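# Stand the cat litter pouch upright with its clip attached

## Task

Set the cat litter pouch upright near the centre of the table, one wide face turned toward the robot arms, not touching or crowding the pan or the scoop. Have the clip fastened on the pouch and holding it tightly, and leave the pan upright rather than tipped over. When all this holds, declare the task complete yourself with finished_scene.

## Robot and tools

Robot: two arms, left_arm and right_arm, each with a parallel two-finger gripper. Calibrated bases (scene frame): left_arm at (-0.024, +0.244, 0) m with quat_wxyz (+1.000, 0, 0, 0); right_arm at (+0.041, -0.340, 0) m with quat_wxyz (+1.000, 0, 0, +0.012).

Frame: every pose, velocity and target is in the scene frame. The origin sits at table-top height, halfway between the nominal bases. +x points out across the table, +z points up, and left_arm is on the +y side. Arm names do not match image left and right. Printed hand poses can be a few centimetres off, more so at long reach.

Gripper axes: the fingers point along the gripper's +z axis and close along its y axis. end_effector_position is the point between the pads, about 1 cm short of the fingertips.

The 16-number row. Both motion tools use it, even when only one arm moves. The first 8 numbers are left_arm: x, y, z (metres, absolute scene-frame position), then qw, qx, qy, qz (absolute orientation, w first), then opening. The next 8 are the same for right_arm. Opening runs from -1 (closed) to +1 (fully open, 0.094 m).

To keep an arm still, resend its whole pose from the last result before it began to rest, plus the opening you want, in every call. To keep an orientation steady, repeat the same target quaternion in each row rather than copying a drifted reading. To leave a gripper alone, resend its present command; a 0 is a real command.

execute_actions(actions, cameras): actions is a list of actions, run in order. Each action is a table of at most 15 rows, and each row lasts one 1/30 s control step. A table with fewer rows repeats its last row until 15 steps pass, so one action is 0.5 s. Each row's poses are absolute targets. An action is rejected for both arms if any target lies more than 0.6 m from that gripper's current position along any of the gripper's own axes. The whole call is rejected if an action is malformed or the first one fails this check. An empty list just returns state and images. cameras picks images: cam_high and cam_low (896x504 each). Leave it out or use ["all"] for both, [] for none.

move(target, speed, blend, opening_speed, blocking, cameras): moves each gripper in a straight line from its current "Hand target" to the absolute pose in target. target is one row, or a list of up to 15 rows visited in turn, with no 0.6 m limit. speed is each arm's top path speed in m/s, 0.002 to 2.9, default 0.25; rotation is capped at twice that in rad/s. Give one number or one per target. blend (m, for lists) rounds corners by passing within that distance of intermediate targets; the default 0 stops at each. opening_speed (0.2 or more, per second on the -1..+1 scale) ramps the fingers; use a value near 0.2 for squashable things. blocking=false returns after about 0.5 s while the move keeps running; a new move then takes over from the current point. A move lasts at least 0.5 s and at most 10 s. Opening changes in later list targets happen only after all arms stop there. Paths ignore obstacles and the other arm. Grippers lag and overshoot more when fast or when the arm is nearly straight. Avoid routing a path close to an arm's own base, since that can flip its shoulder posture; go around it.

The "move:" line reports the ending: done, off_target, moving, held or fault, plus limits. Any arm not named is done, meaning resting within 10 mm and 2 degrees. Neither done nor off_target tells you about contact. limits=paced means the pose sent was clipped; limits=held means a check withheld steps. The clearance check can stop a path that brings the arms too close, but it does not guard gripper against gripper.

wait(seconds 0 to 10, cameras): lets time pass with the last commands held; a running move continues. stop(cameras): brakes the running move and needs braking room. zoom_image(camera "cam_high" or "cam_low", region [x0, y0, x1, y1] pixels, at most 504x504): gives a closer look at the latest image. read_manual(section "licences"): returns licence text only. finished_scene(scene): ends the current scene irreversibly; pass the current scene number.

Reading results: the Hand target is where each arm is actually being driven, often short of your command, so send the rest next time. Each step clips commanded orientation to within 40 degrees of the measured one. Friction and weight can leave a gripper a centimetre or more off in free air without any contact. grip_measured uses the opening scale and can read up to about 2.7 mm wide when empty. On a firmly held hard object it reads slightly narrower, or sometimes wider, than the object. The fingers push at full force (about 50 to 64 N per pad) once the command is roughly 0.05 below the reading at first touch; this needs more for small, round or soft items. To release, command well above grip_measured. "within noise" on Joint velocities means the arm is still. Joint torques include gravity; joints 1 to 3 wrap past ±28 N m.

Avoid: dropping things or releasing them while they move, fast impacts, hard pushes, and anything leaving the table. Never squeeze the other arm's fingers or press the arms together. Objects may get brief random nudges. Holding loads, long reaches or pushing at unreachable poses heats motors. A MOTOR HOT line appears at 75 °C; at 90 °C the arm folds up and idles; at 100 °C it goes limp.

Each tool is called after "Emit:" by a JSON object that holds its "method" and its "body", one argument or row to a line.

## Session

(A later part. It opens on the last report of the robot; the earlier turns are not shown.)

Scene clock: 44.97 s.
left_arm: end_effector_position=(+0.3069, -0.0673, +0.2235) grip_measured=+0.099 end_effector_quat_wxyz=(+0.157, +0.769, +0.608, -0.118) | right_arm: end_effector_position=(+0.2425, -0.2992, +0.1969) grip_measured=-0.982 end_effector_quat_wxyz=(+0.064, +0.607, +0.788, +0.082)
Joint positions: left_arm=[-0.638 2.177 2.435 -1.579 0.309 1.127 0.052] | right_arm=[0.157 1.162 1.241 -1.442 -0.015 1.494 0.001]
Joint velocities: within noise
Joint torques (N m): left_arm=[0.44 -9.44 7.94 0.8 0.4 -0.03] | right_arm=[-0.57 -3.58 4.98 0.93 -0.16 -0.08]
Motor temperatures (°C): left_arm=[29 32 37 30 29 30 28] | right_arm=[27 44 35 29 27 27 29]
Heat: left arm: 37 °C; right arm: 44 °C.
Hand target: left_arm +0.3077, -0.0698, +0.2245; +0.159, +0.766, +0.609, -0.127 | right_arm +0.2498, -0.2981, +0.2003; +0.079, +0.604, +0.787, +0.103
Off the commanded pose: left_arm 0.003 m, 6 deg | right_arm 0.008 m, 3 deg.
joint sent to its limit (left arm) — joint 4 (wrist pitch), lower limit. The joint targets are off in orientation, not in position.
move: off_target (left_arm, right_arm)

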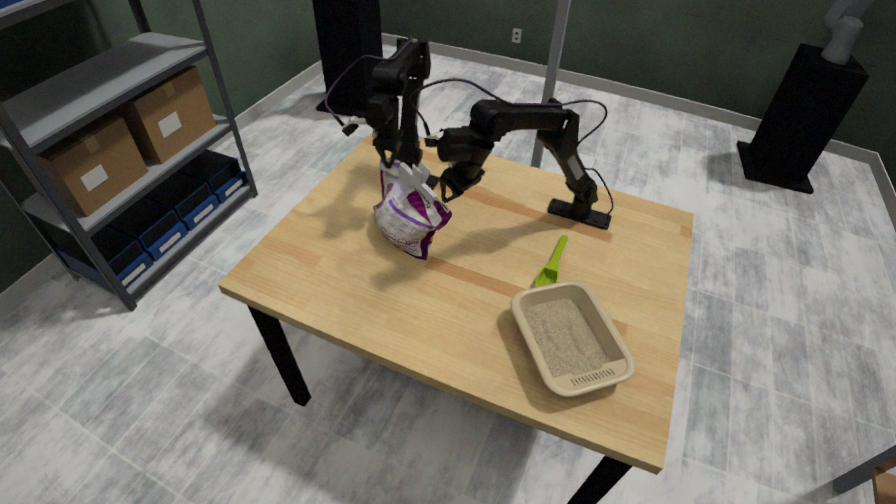

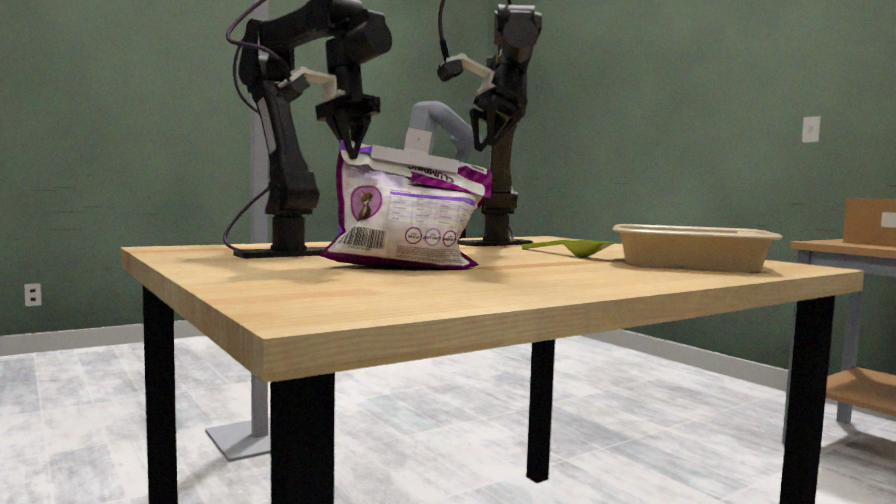

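Emit:
{"method": "move", "body": {
  "target": [
    [0.304,-0.095,0.150,0.107,0.776,0.607,-0.137,0.1, 0.25,-0.298,0.20,0.0794,0.6036,0.7865,0.1035,-1]
  ],
  "speed": 0.15
}}

Emit:
{"method": "zoom_image", "body": {
  "camera": "cam_high",
  "region": [360, 130, 540, 280]
}}

Emit:
{"method": "zoom_image", "body": {
  "camera": "cam_low",
  "region": [300, 80, 600, 300]
}}

Scene clock: 46.30 s.
left_arm: end_effector_position=(+0.3031, -0.0927, +0.1557) grip_measured=+0.099 end_effector_quat_wxyz=(+0.110, +0.777, +0.605, -0.134) | right_arm: end_effector_position=(+0.2425, -0.2992, +0.1969) grip_measured=-0.982 end_effector_quat_wxyz=(+0.064, +0.606, +0.788, +0.082)
Joint positions: left_arm=[-0.686 2.248 2.282 -1.444 0.309 1.108 0.052] | right_arm=[0.157 1.162 1.241 -1.442 -0.015 1.494 0.001]
Joint velocities: within noise
Joint torques (N m): left_arm=[0.14 -10.33 6.01 0.84 0.25 -0.05] | right_arm=[-0.7 -3.71 5.07 0.93 -0.18 -0.17]
Motor temperatures (°C): left_arm=[29 33 37 30 29 30 28] | right_arm=[27 44 35 29 26 27 29]
Heat: left arm: 37 °C; right arm: 44 °C.
Hand target: left_arm +0.3039, -0.0950, +0.1500; +0.107, +0.776, +0.607, -0.137 | right_arm +0.2497, -0.2981, +0.2003; +0.079, +0.604, +0.787, +0.103
Off the commanded pose: left_arm 0.006 m, 1 deg | right_arm 0.008 m, 3 deg.
move: off_target (right_arm)

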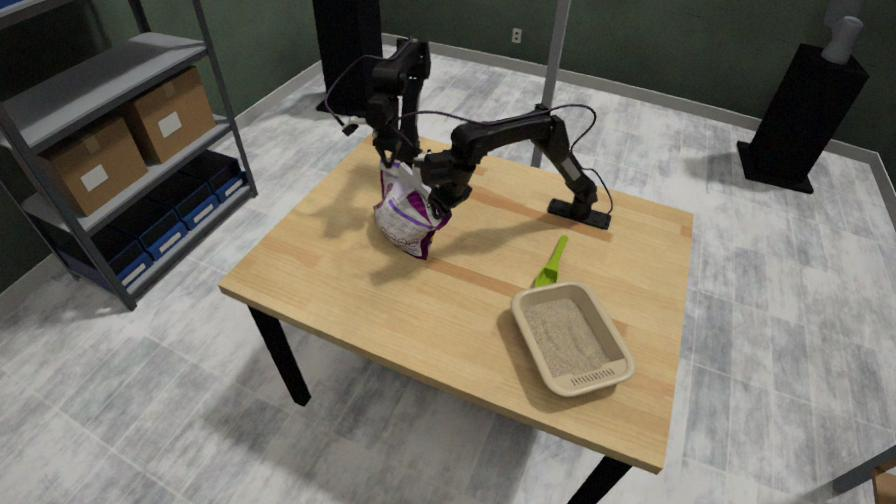

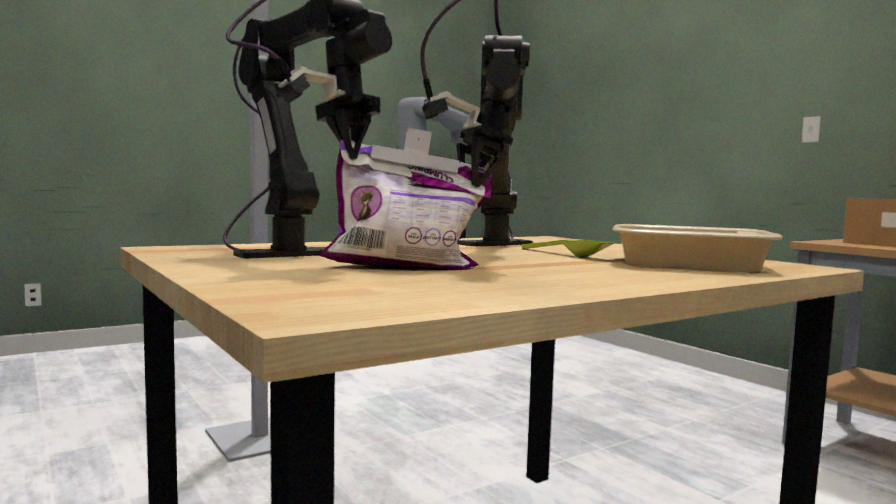

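Scaled by 2.800.

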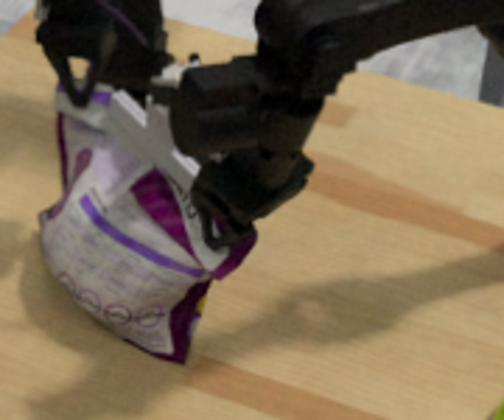

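Scaled by 1.680.

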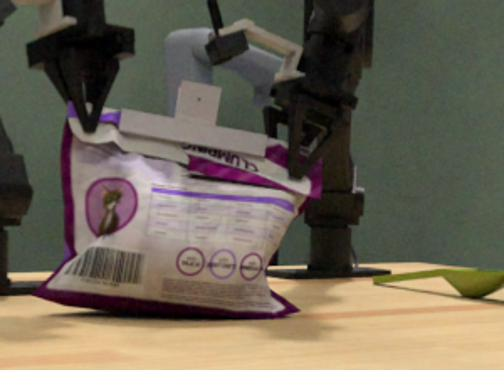

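Emit:
{"method": "move", "body": {
  "target": [
    [0.304,-0.095,0.150,0.107,0.776,0.607,-0.137,-1, 0.25,-0.298,0.20,0.0794,0.6036,0.7865,0.1035,-1],
    [0.30,-0.085,0.235,0.107,0.776,0.607,-0.137,-1, 0.255,-0.292,0.255,0.0794,0.6036,0.7865,0.1035,-1],
    [0.27,0.095,0.240,0.0923,0.701,0.701,-0.0923,-1, 0.27,-0.115,0.255,0.0653,0.4957,0.8586,0.113,-1]
  ],
  "speed": 0.2,
  "blend": [0,0.01,0],
  "opening_speed": 2
}}

Emit:
{"method": "zoom_image", "body": {
  "camera": "cam_high",
  "region": [380, 130, 580, 290]
}}

Emit:
{"method": "zoom_image", "body": {
  "camera": "cam_low",
  "region": [340, 80, 640, 300]
}}

Scene clock: 49.50 s.
left_arm: end_effector_position=(+0.2725, +0.1033, +0.2207) grip_measured=-0.983 end_effector_quat_wxyz=(+0.078, +0.695, +0.711, -0.077) | right_arm: end_effector_position=(+0.2632, -0.1178, +0.2395) grip_measured=-0.982 end_effector_quat_wxyz=(+0.047, +0.498, +0.861, +0.089)
Joint positions: left_arm=[-0.335 1.765 1.877 -1.606 0.207 1.205 0.001] | right_arm=[0.785 1.627 1.798 -1.547 0.049 1.852 0.001]
Joint velocities: within noise
Joint torques (N m): left_arm=[-0.35 -10.73 6.45 0.75 0.53 0.04] | right_arm=[0.49 -6.89 9.4 0.56 0.25 -0.04]
Motor temperatures (°C): left_arm=[29 35 37 30 29 30 28] | right_arm=[27 43 35 29 26 27 29]
Heat: left arm: 37 °C; right arm: 43 °C.
Hand target: left_arm +0.2699, +0.0952, +0.2390; +0.119, +0.698, +0.702, -0.080 | right_arm +0.2695, -0.1154, +0.2550; +0.065, +0.496, +0.858, +0.113
Off the commanded pose: left_arm 0.021 m, 3 deg | right_arm 0.017 m, 3 deg.
joint read past its limit (left arm) — joint 4 (wrist pitch), lower limit.
joint sent to its limit (left arm) — joint 4 (wrist pitch), lower limit. The joint targets are off in orientation, not in position.
move: off_target (left_arm, right_arm)

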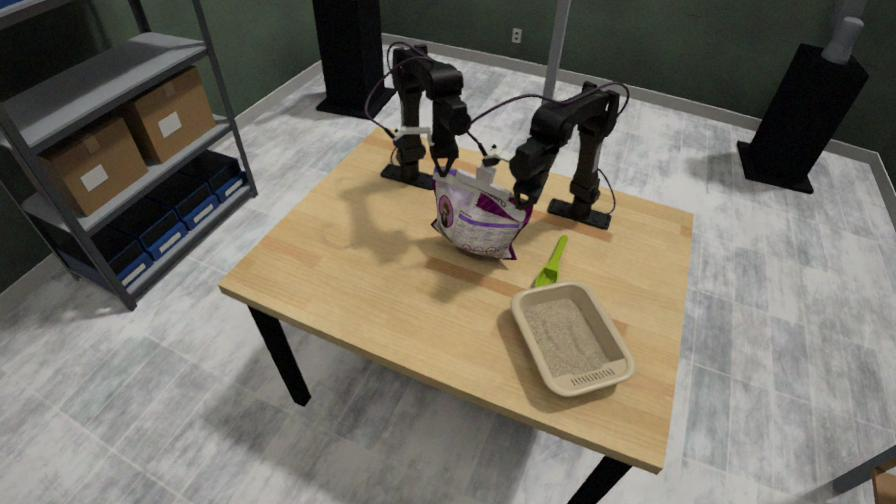

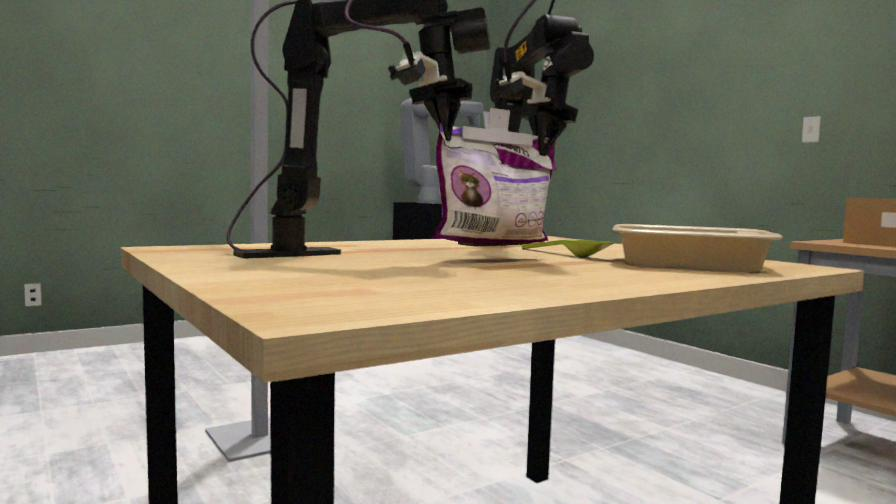

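Scaled by 2.520.

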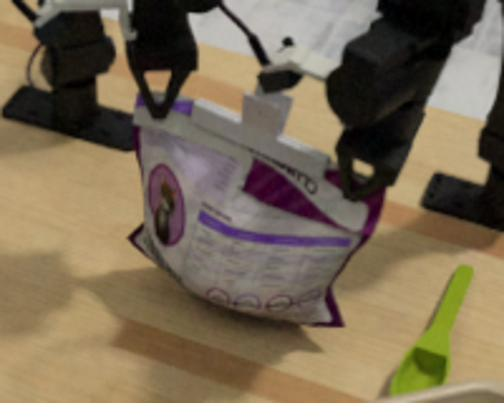

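Scaled by 1.680.

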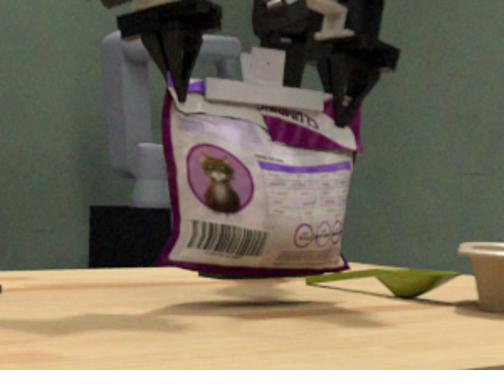

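Emit:
{"method": "move", "body": {
  "target": [
    [0.272,0.10,0.170,0.0923,0.701,0.701,-0.0923,-1, 0.268,-0.115,0.187,0.0653,0.4957,0.8586,0.113,-1]
  ],
  "speed": 0.1
}}

Emit:
{"method": "zoom_image", "body": {
  "camera": "cam_high",
  "region": [380, 130, 580, 290]
}}

Emit:
{"method": "zoom_image", "body": {
  "camera": "cam_low",
  "region": [340, 80, 640, 300]
}}

Scene clock: 51.13 s.
left_arm: end_effector_position=(+0.2709, +0.1034, +0.1657) grip_measured=-0.983 end_effector_quat_wxyz=(+0.072, +0.702, +0.703, -0.089) | right_arm: end_effector_position=(+0.2691, -0.1161, +0.1883) grip_measured=-0.982 end_effector_quat_wxyz=(+0.060, +0.499, +0.858, +0.107)
Joint positions: left_arm=[-0.327 1.73 1.609 -1.399 0.223 1.236 0.001] | right_arm=[0.785 1.545 1.491 -1.28 0.067 1.855 0.001]
Joint velocities: within noise
Joint torques (N m): left_arm=[0.24 -8.73 5.14 0.78 0.43 0.04] | right_arm=[0.83 -6.75 4.48 0.81 0.1 -0.01]
Motor temperatures (°C): left_arm=[29 35 37 30 29 30 28] | right_arm=[27 42 35 29 26 27 29]
Heat: left arm: 37 °C; right arm: 42 °C.
Hand target: left_arm +0.2719, +0.1000, +0.1701; +0.092, +0.701, +0.701, -0.092 | right_arm +0.2680, -0.1150, +0.1871; +0.065, +0.496, +0.859, +0.113
Off the commanded pose: left_arm 0.006 m, 2 deg | right_arm 0.002 m, 1 deg.
move: done

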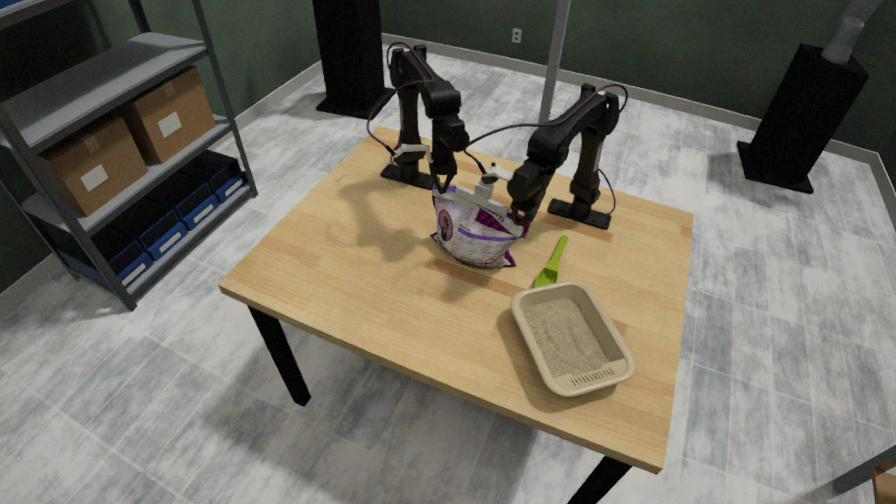

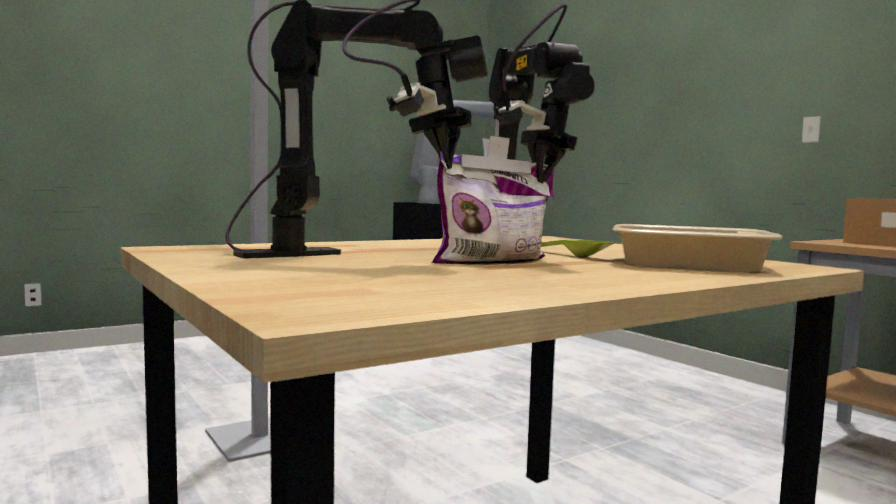

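Scaled by 2.520.

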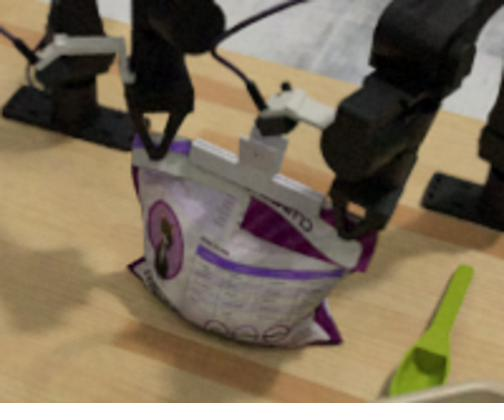

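Scaled by 1.680.

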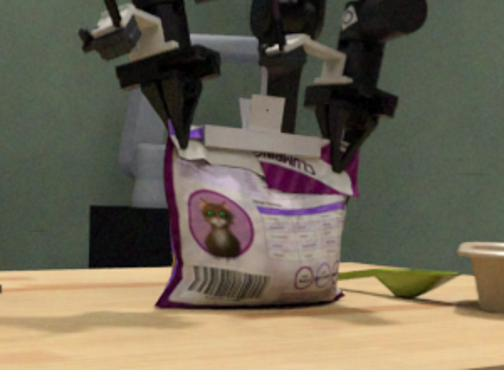

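Emit:
{"method": "move", "body": {
  "target": [
    [0.272,0.10,0.170,0.0923,0.701,0.701,-0.0923,-0.5, 0.268,-0.115,0.187,0.0653,0.4957,0.8586,0.113,-0.5],
    [0.272,0.118,0.24,0.0923,0.701,0.701,-0.0923,-0.5, 0.252,-0.125,0.26,0.0653,0.4957,0.8586,0.113,-0.5]
  ],
  "speed": 0.15,
  "opening_speed": 1
}}

Emit:
{"method": "zoom_image", "body": {
  "camera": "cam_high",
  "region": [380, 130, 580, 290]
}}

Emit:
{"method": "zoom_image", "body": {
  "camera": "cam_low",
  "region": [340, 80, 640, 300]
}}

Scene clock: 53.50 s.
left_arm: end_effector_position=(+0.2758, +0.1189, +0.2277) grip_measured=-0.501 end_effector_quat_wxyz=(+0.110, +0.696, +0.706, -0.074) | right_arm: end_effector_position=(+0.2541, -0.1236, +0.2590) grip_measured=-0.502 end_effector_quat_wxyz=(+0.062, +0.497, +0.857, +0.124)
Joint positions: left_arm=[-0.27 1.71 1.831 -1.569 0.237 1.273 0.023] | right_arm=[0.805 1.545 1.781 -1.537 0.068 1.871 0.023]
Joint velocities: within noise
Joint torques (N m): left_arm=[0.35 -8.16 7.62 0.52 0.37 0.05] | right_arm=[0.91 -4.56 6.83 0.45 0.13 0.02]
Motor temperatures (°C): left_arm=[29 35 37 30 29 30 28] | right_arm=[27 42 35 29 26 27 29]
Heat: left arm: 37 °C; right arm: 42 °C.
Hand target: left_arm +0.2718, +0.1179, +0.2392; +0.125, +0.697, +0.702, -0.076 | right_arm +0.2520, -0.1250, +0.2599; +0.066, +0.495, +0.858, +0.115
Off the commanded pose: left_arm 0.013 m, 3 deg | right_arm 0.003 m, 1 deg.
joint sent to its limit (left arm) — joint 4 (wrist pitch), lower limit. The joint targets are off in orientation, not in position.
joint sent to its limit (right arm) — joint 4 (wrist pitch), lower limit. The joint targets still meet the commanded pose.
move: off_target (left_arm)

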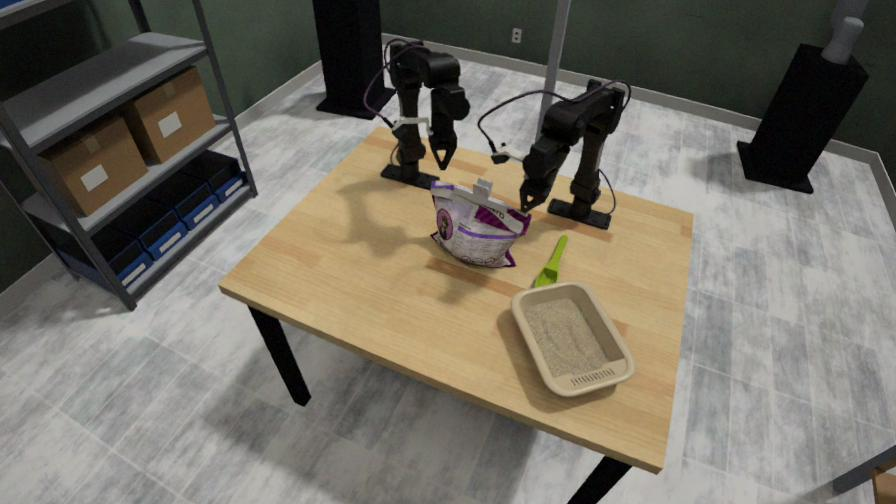

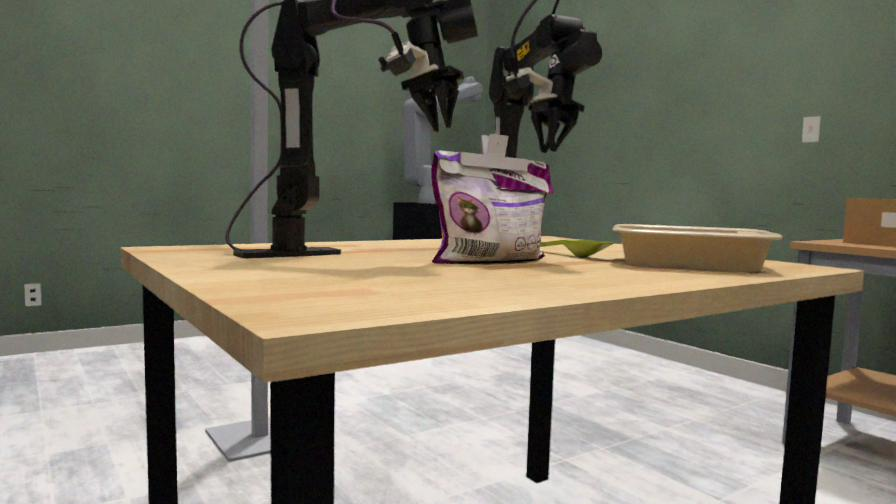

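Scaled by 2.520.

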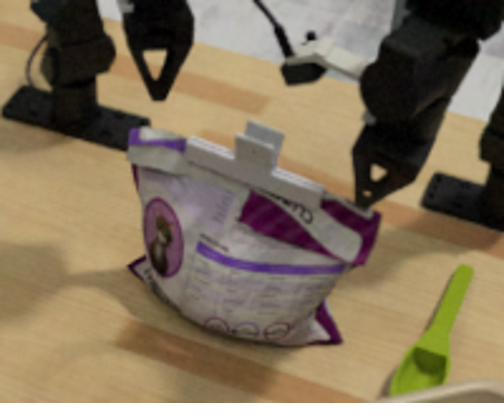

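Scaled by 1.680.

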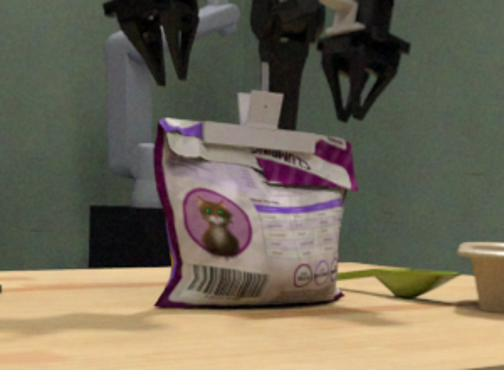

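Stands upright. Finish.

Emit:
{"method": "finished_scene", "body": {
  "scene": 2
}}

The scene is finished: the task was done.


## Next scene

The same job, from a new start.

Emit:
{"method": "execute_actions", "body": {
  "actions": []
}}

Emit:
{"method": "zoom_image", "body": {
  "camera": "cam_high",
  "region": [230, 150, 700, 420]
}}

Scene clock: 0.00 s.
left_arm: end_effector_position=(+0.3753, +0.2803, +0.1187) grip_measured=+1.000 end_effector_quat_wxyz=(+0.608, -0.085, +0.784, +0.097) | right_arm: end_effector_position=(+0.4303, -0.3612, +0.1128) grip_measured=+1.000 end_effector_quat_wxyz=(+0.600, +0.083, +0.792, -0.075)
Joint positions: left_arm=[-0.044 1.55 0.377 0.916 -0.3 -0.028 0.094] | right_arm=[0.05 1.509 0.343 0.881 0.291 0.063 0.094]
Joint velocities: within noise
Joint torques (N m): no reading
Motor temperatures (°C): left_arm=[28 29 32 29 28 30 28] | right_arm=[27 32 30 27 26 27 28]
Heat: left arm: 32 °C; right arm: 32 °C.
Hand target: left_arm +0.3767, +0.2804, +0.1227; +0.611, -0.087, +0.781, +0.096 | right_arm +0.4308, -0.3615, +0.1141; +0.600, +0.083, +0.792, -0.076
Tool commands: left_gripper/opening=+1.0 right_gripper/opening=+1.0

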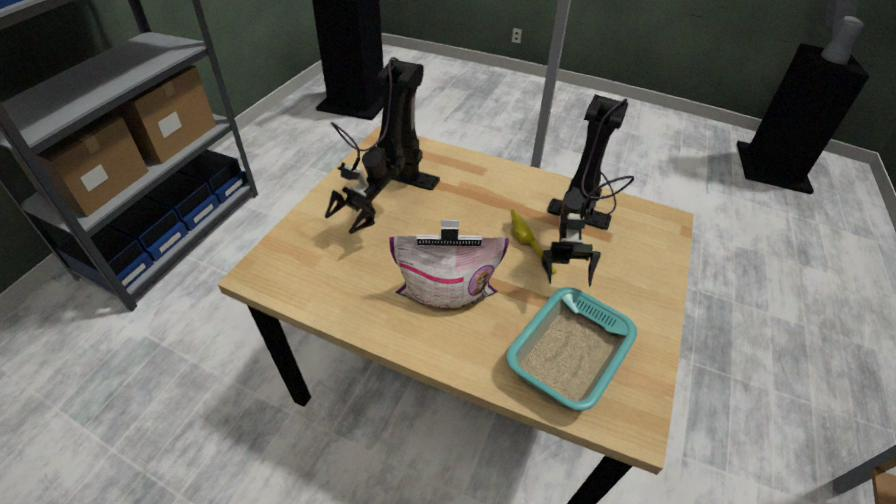

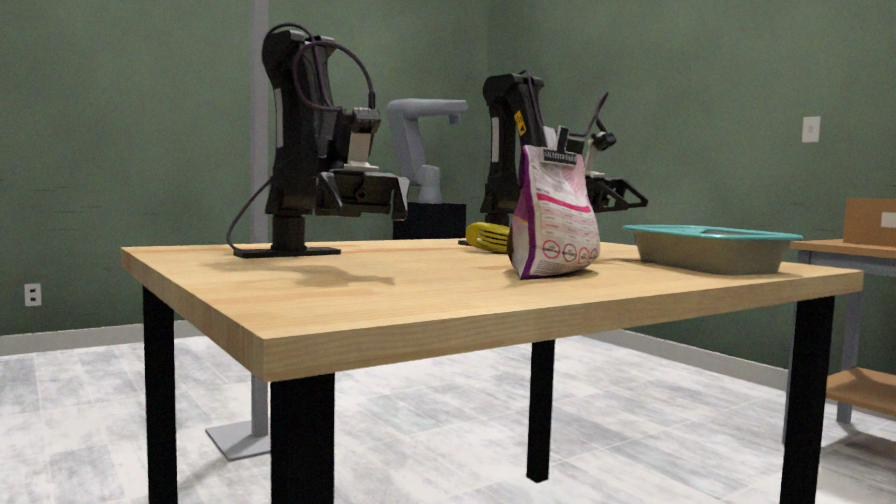

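Scaled by 1.072.

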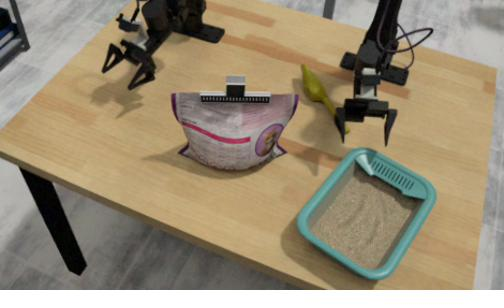

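Emit:
{"method": "zoom_image", "body": {
  "camera": "cam_high",
  "region": [380, 200, 570, 320]
}}

Emit:
{"method": "zoom_image", "body": {
  "camera": "cam_low",
  "region": [450, 110, 660, 290]
}}

Scaled by 2.653.

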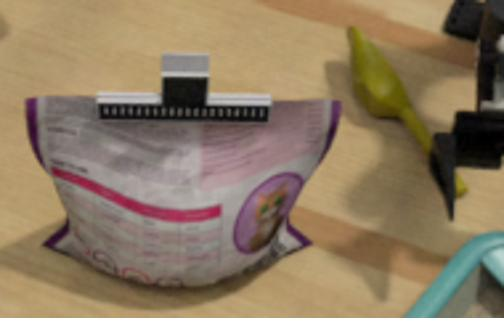

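Scaled by 2.400.

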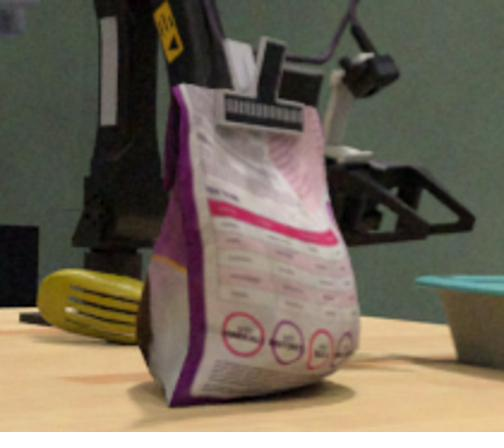

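Emit:
{"method": "move", "body": {
  "target": [
    [0.39,0.20,0.22,0.1305,0.545,0.824,-0.0864,0.1, 0.45,-0.26,0.22,0.072,0.547,0.827,0.1088,0.1],
    [0.402,0.105,0.25,0.1305,0.545,0.824,-0.0864,0.1, 0.488,-0.131,0.25,0.072,0.547,0.827,0.1088,0.1]
  ],
  "speed": 0.5,
  "blend": [0.03,0]
}}

Emit:
{"method": "zoom_image", "body": {
  "camera": "cam_high",
  "region": [370, 170, 550, 310]
}}

Emit:
{"method": "zoom_image", "body": {
  "camera": "cam_low",
  "region": [420, 70, 680, 290]
}}

Scene clock: 4.27 s.
left_arm: end_effector_position=(+0.3999, +0.1052, +0.2527) grip_measured=+0.101 end_effector_quat_wxyz=(+0.195, +0.538, +0.818, -0.065) | right_arm: end_effector_position=(+0.4870, -0.1273, +0.2528) grip_measured=+0.102 end_effector_quat_wxyz=(+0.113, +0.535, +0.815, +0.191)
Joint positions: left_arm=[-0.217 2.101 2.431 -1.573 0.258 0.904 0.052] | right_arm=[0.416 2.254 2.669 -1.538 -0.007 1.603 0.052]
Joint velocities: within noise
Joint torques (N m): left_arm=[0.21 -8.01 7.64 0.83 0.21 -0.05] | right_arm=[-0.43 -9.73 7.46 0.76 0.13 -0.04]
Motor temperatures (°C): left_arm=[28 30 33 30 28 30 28] | right_arm=[27 33 32 28 26 27 28]
Heat: left arm: 33 °C; right arm: 33 °C.
Hand target: left_arm +0.4017, +0.1051, +0.2496; +0.190, +0.534, +0.821, -0.069 | right_arm +0.4876, -0.1312, +0.2494; +0.115, +0.539, +0.815, +0.180
Off the commanded pose: left_arm 0.003 m, 8 deg | right_arm 0.005 m, 11 deg.
joint sent to its limit (left arm) — joint 4 (wrist pitch), lower limit. The joint targets are off in orientation, not in position.
joint sent to its limit (right arm) — joint 4 (wrist pitch), lower limit. The joint targets are off in orientation, not in position.
move: off_target (left_arm, right_arm)

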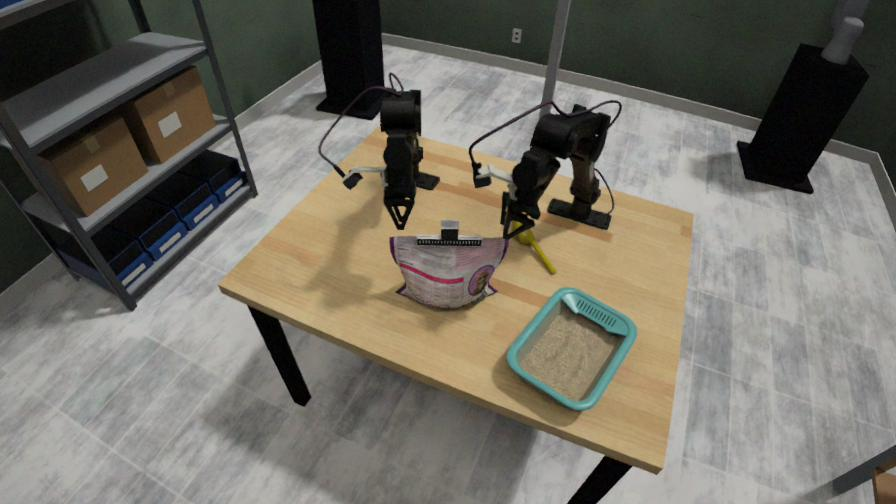

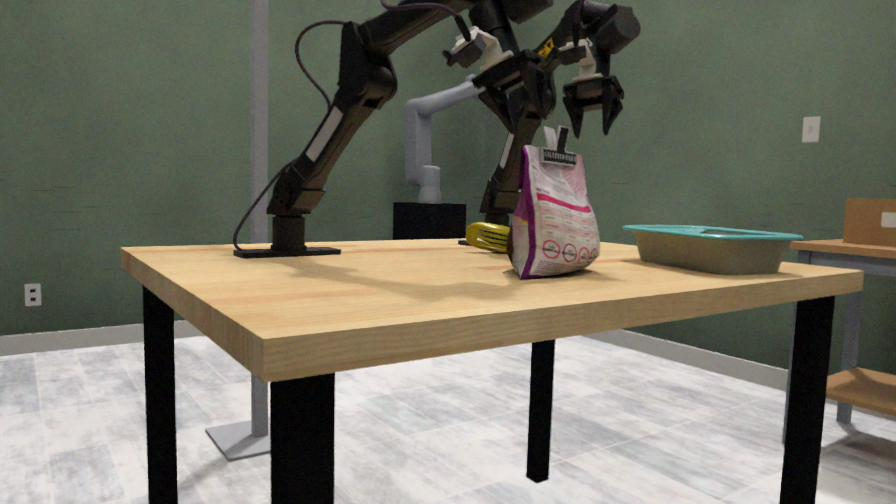

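Scaled by 2.800.

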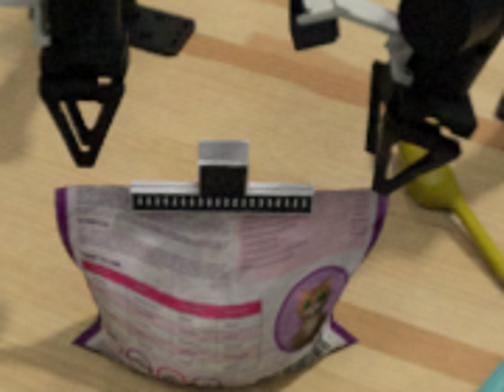

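Scaled by 1.938.

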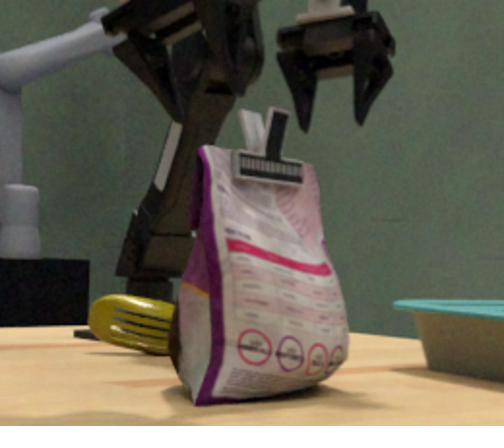

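Emit:
{"method": "move", "body": {
  "target": [
    [0.402,0.080,0.181,0.1305,0.545,0.824,-0.0864,0.1, 0.499,-0.122,0.181,0.072,0.547,0.827,0.1088,0.1]
  ],
  "speed": 0.15
}}

Emit:
{"method": "zoom_image", "body": {
  "camera": "cam_high",
  "region": [370, 170, 550, 310]
}}

Emit:
{"method": "zoom_image", "body": {
  "camera": "cam_low",
  "region": [420, 70, 680, 290]
}}

Scene clock: 6.07 s.
left_arm: end_effector_position=(+0.3997, +0.0818, +0.1881) grip_measured=+0.101 end_effector_quat_wxyz=(+0.135, +0.547, +0.822, -0.084) | right_arm: end_effector_position=(+0.4995, -0.1215, +0.1828) grip_measured=+0.102 end_effector_quat_wxyz=(+0.075, +0.546, +0.825, +0.129)
Joint positions: left_arm=[-0.274 2.15 2.259 -1.471 0.242 0.874 0.052] | right_arm=[0.416 2.399 2.669 -1.541 -0.006 1.61 0.052]
Joint velocities: within noise
Joint torques (N m): left_arm=[0.01 -9.16 5.78 0.9 0.18 -0.04] | right_arm=[0.5 -11.07 7.58 0.54 0.14 0.08]
Motor temperatures (°C): left_arm=[28 30 33 30 28 30 28] | right_arm=[27 34 32 28 26 27 28]
Heat: left arm: 33 °C; right arm: 34 °C.
Hand target: left_arm +0.4018, +0.0800, +0.1809; +0.130, +0.545, +0.824, -0.086 | right_arm +0.4987, -0.1222, +0.1806; +0.079, +0.546, +0.825, +0.120
Off the commanded pose: left_arm 0.008 m, 1 deg | right_arm 0.002 m, 2 deg.
joint sent to its limit (right arm) — joint 4 (wrist pitch), lower limit. The joint targets still meet the commanded pose.
move: done

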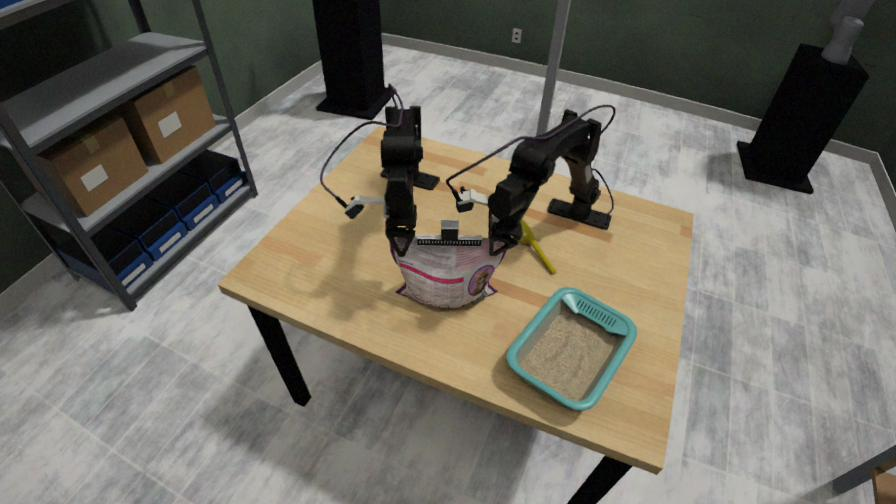

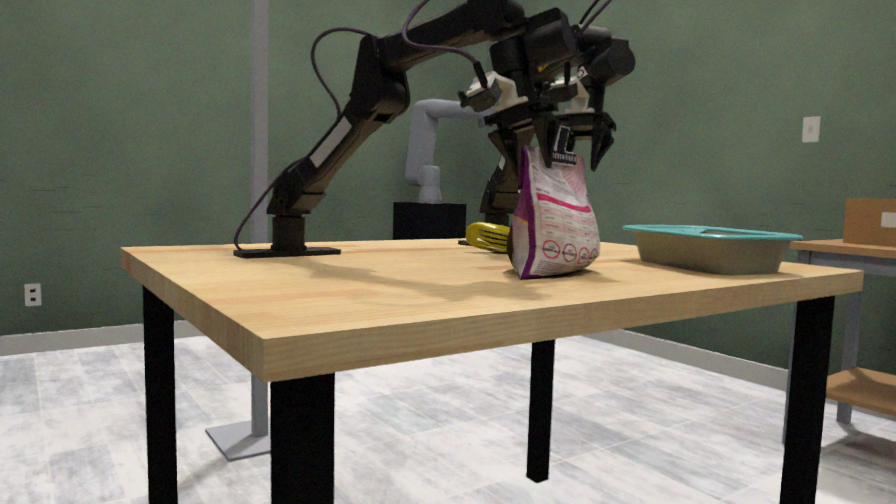

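Scaled by 2.800.

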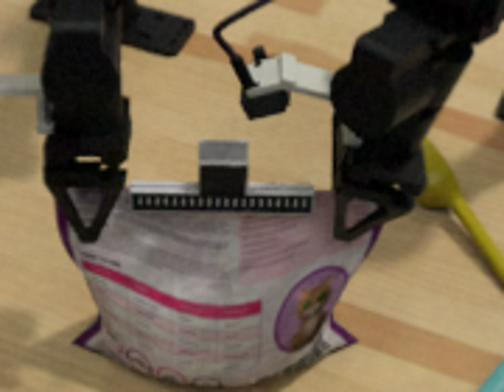

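Scaled by 1.938.

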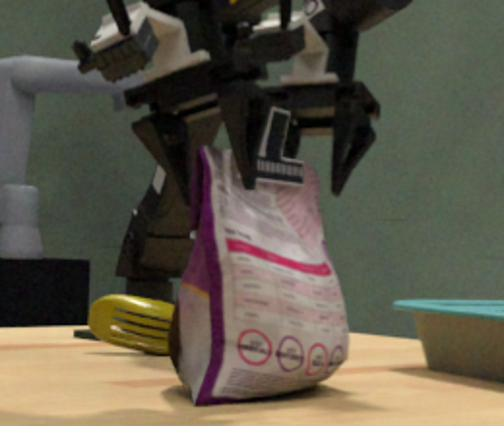

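Emit:
{"method": "move", "body": {
  "target": [
    [0.402,0.080,0.181,0.1305,0.545,0.824,-0.0864,-1, 0.499,-0.122,0.181,0.072,0.547,0.827,0.1088,-1],
    [0.400,0.081,0.245,0.1305,0.545,0.824,-0.0864,-1, 0.497,-0.122,0.245,0.072,0.547,0.827,0.1088,-1],
    [0.295,0.081,0.245,0.1106,0.698,0.698,-0.1106,-1, 0.295,-0.143,0.245,0.0803,0.6103,0.7812,0.1028,-1],
    [0.295,0.081,0.180,0.1106,0.698,0.698,-0.1106,-1, 0.295,-0.143,0.180,0.0803,0.6103,0.7812,0.1028,-1]
  ],
  "speed": [0.2,0.15,0.25,0.12],
  "blend": [0,0.015,0.015,0],
  "opening_speed": 2
}}

Emit:
{"method": "zoom_image", "body": {
  "camera": "cam_high",
  "region": [380, 150, 580, 300]
}}

Emit:
{"method": "zoom_image", "body": {
  "camera": "cam_low",
  "region": [400, 70, 660, 290]
}}

Scene clock: 9.73 s.
left_arm: end_effector_position=(+0.2936, +0.0775, +0.1807) grip_measured=-0.985 end_effector_quat_wxyz=(+0.106, +0.697, +0.699, -0.120) | right_arm: end_effector_position=(+0.2956, -0.1402, +0.1762) grip_measured=-0.976 end_effector_quat_wxyz=(+0.071, +0.612, +0.782, +0.094)
Joint positions: left_arm=[-0.334 1.82 1.76 -1.421 0.309 1.221 0.001] | right_arm=[0.694 1.575 1.476 -1.259 0.103 2.034 0.001]
Joint velocities: within noise
Joint torques (N m): left_arm=[0.38 -8.84 4.92 0.65 0.04 0.04] | right_arm=[0.42 -8.08 5 0.65 0.26 -0.07]
Motor temperatures (°C): left_arm=[28 32 34 30 28 30 28] | right_arm=[27 36 32 28 26 27 28]
Heat: left arm: 34 °C; right arm: 36 °C.
Hand target: left_arm +0.2950, +0.0809, +0.1801; +0.110, +0.698, +0.698, -0.111 | right_arm +0.2950, -0.1430, +0.1800; +0.080, +0.610, +0.781, +0.103
Off the commanded pose: left_arm 0.004 m, 1 deg | right_arm 0.005 m, 1 deg.
move: done

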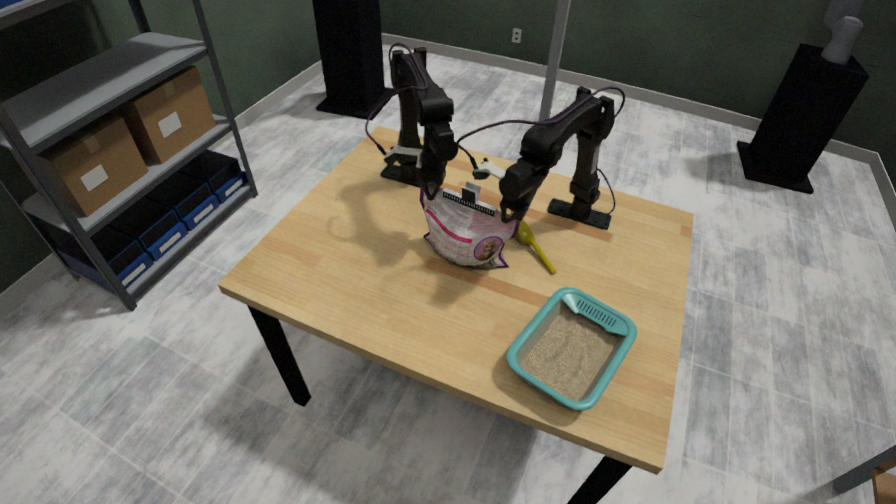

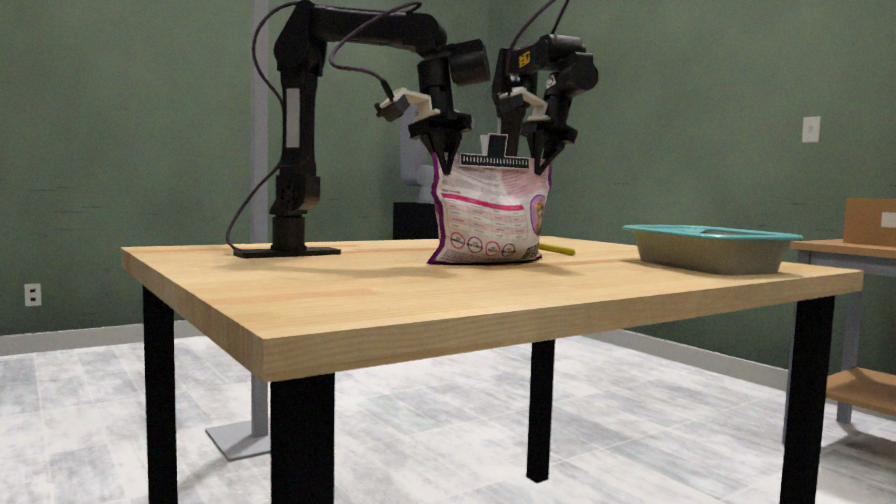

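Scaled by 2.520.

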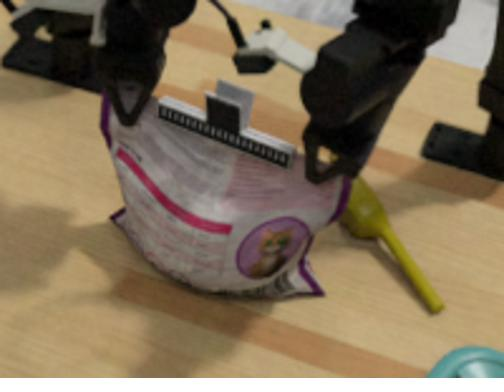

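Scaled by 1.938.

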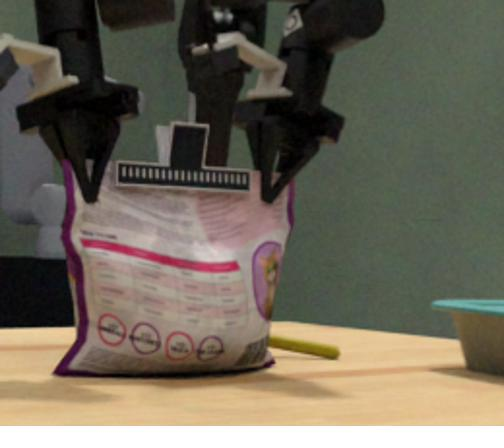

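Emit:
{"method": "move", "body": {
  "target": [
    [0.295,0.081,0.180,0.1106,0.698,0.698,-0.1106,-0.5, 0.295,-0.143,0.180,0.0803,0.6103,0.7812,0.1028,-0.5],
    [0.295,0.102,0.245,0.1106,0.698,0.698,-0.1106,-0.5, 0.278,-0.148,0.25,0.0803,0.6103,0.7812,0.1028,-0.5]
  ],
  "speed": 0.15,
  "opening_speed": 1
}}

Emit:
{"method": "zoom_image", "body": {
  "camera": "cam_high",
  "region": [380, 150, 580, 300]
}}

Emit:
{"method": "zoom_image", "body": {
  "camera": "cam_low",
  "region": [400, 70, 660, 290]
}}

Scene clock: 12.03 s.
left_arm: end_effector_position=(+0.2985, +0.1019, +0.2279) grip_measured=-0.501 end_effector_quat_wxyz=(+0.126, +0.691, +0.705, -0.098) | right_arm: end_effector_position=(+0.2802, -0.1451, +0.2458) grip_measured=-0.502 end_effector_quat_wxyz=(+0.073, +0.612, +0.780, +0.109)
Joint positions: left_arm=[-0.271 1.81 1.941 -1.571 0.294 1.261 0.023] | right_arm=[0.718 1.568 1.752 -1.514 0.108 2.058 0.023]
Joint velocities: within noise
Joint torques (N m): left_arm=[0.18 -9.63 8.27 0.51 0.28 0.02] | right_arm=[0.68 -5.57 7.35 0.29 0.2 -0.01]
Motor temperatures (°C): left_arm=[28 33 34 30 28 30 28] | right_arm=[27 36 33 28 26 27 28]
Heat: left arm: 34 °C; right arm: 36 °C.
Hand target: left_arm +0.2947, +0.1020, +0.2441; +0.146, +0.692, +0.700, -0.093 | right_arm +0.2780, -0.1480, +0.2499; +0.080, +0.610, +0.781, +0.103
Off the commanded pose: left_arm 0.017 m, 3 deg | right_arm 0.006 m, 1 deg.
joint sent to its limit (left arm) — joint 4 (wrist pitch), lower limit. The joint targets are off in orientation, not in position.
move: off_target (left_arm)

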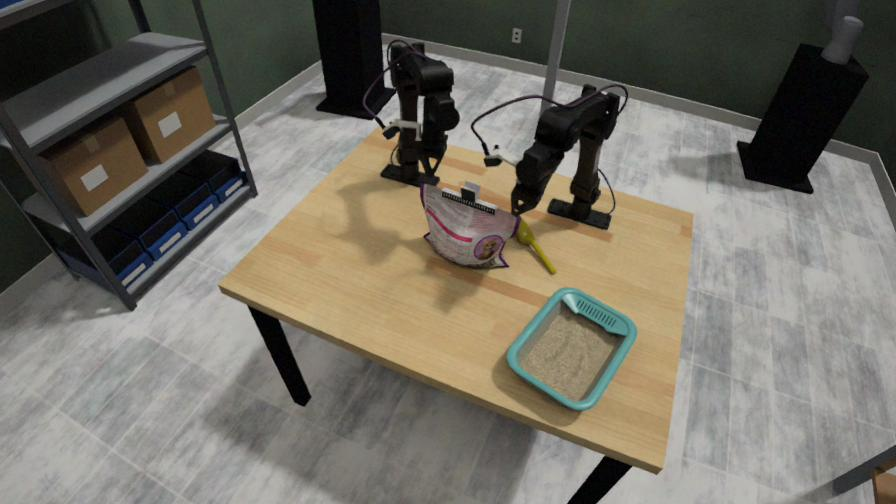

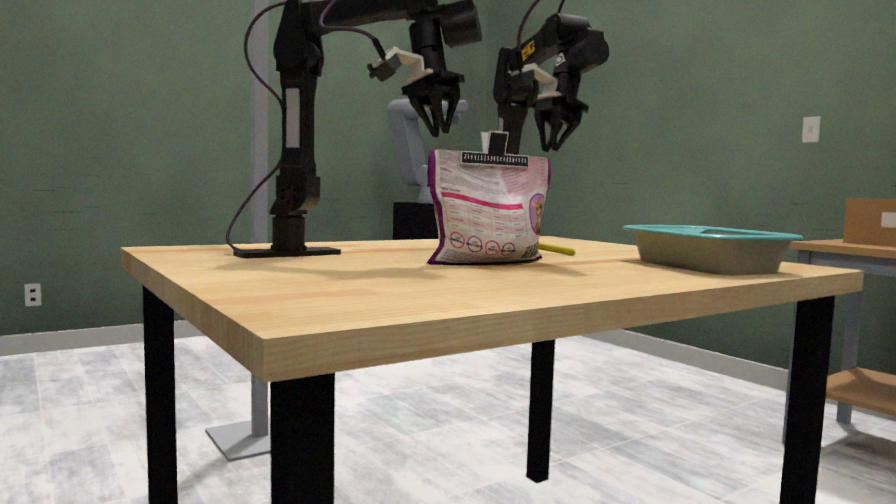

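Scaled by 2.520.

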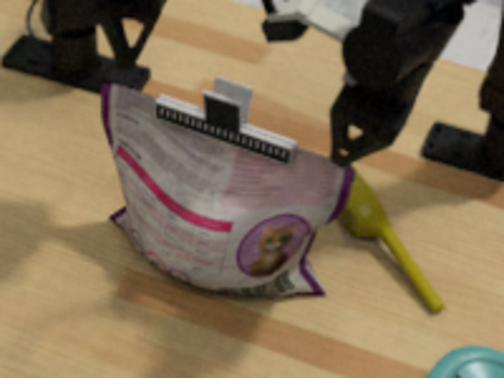

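Scaled by 1.938.

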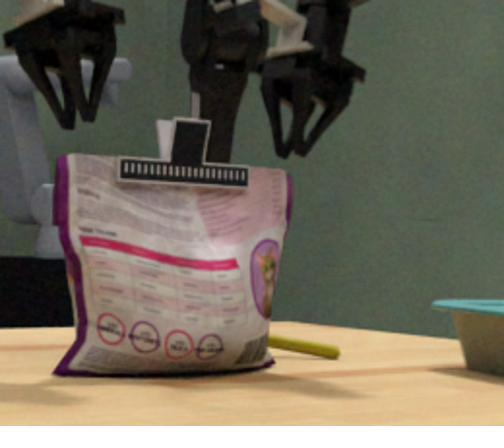

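Emit:
{"method": "finished_scene", "body": {
  "scene": 3
}}

The scene is finished: the task was done.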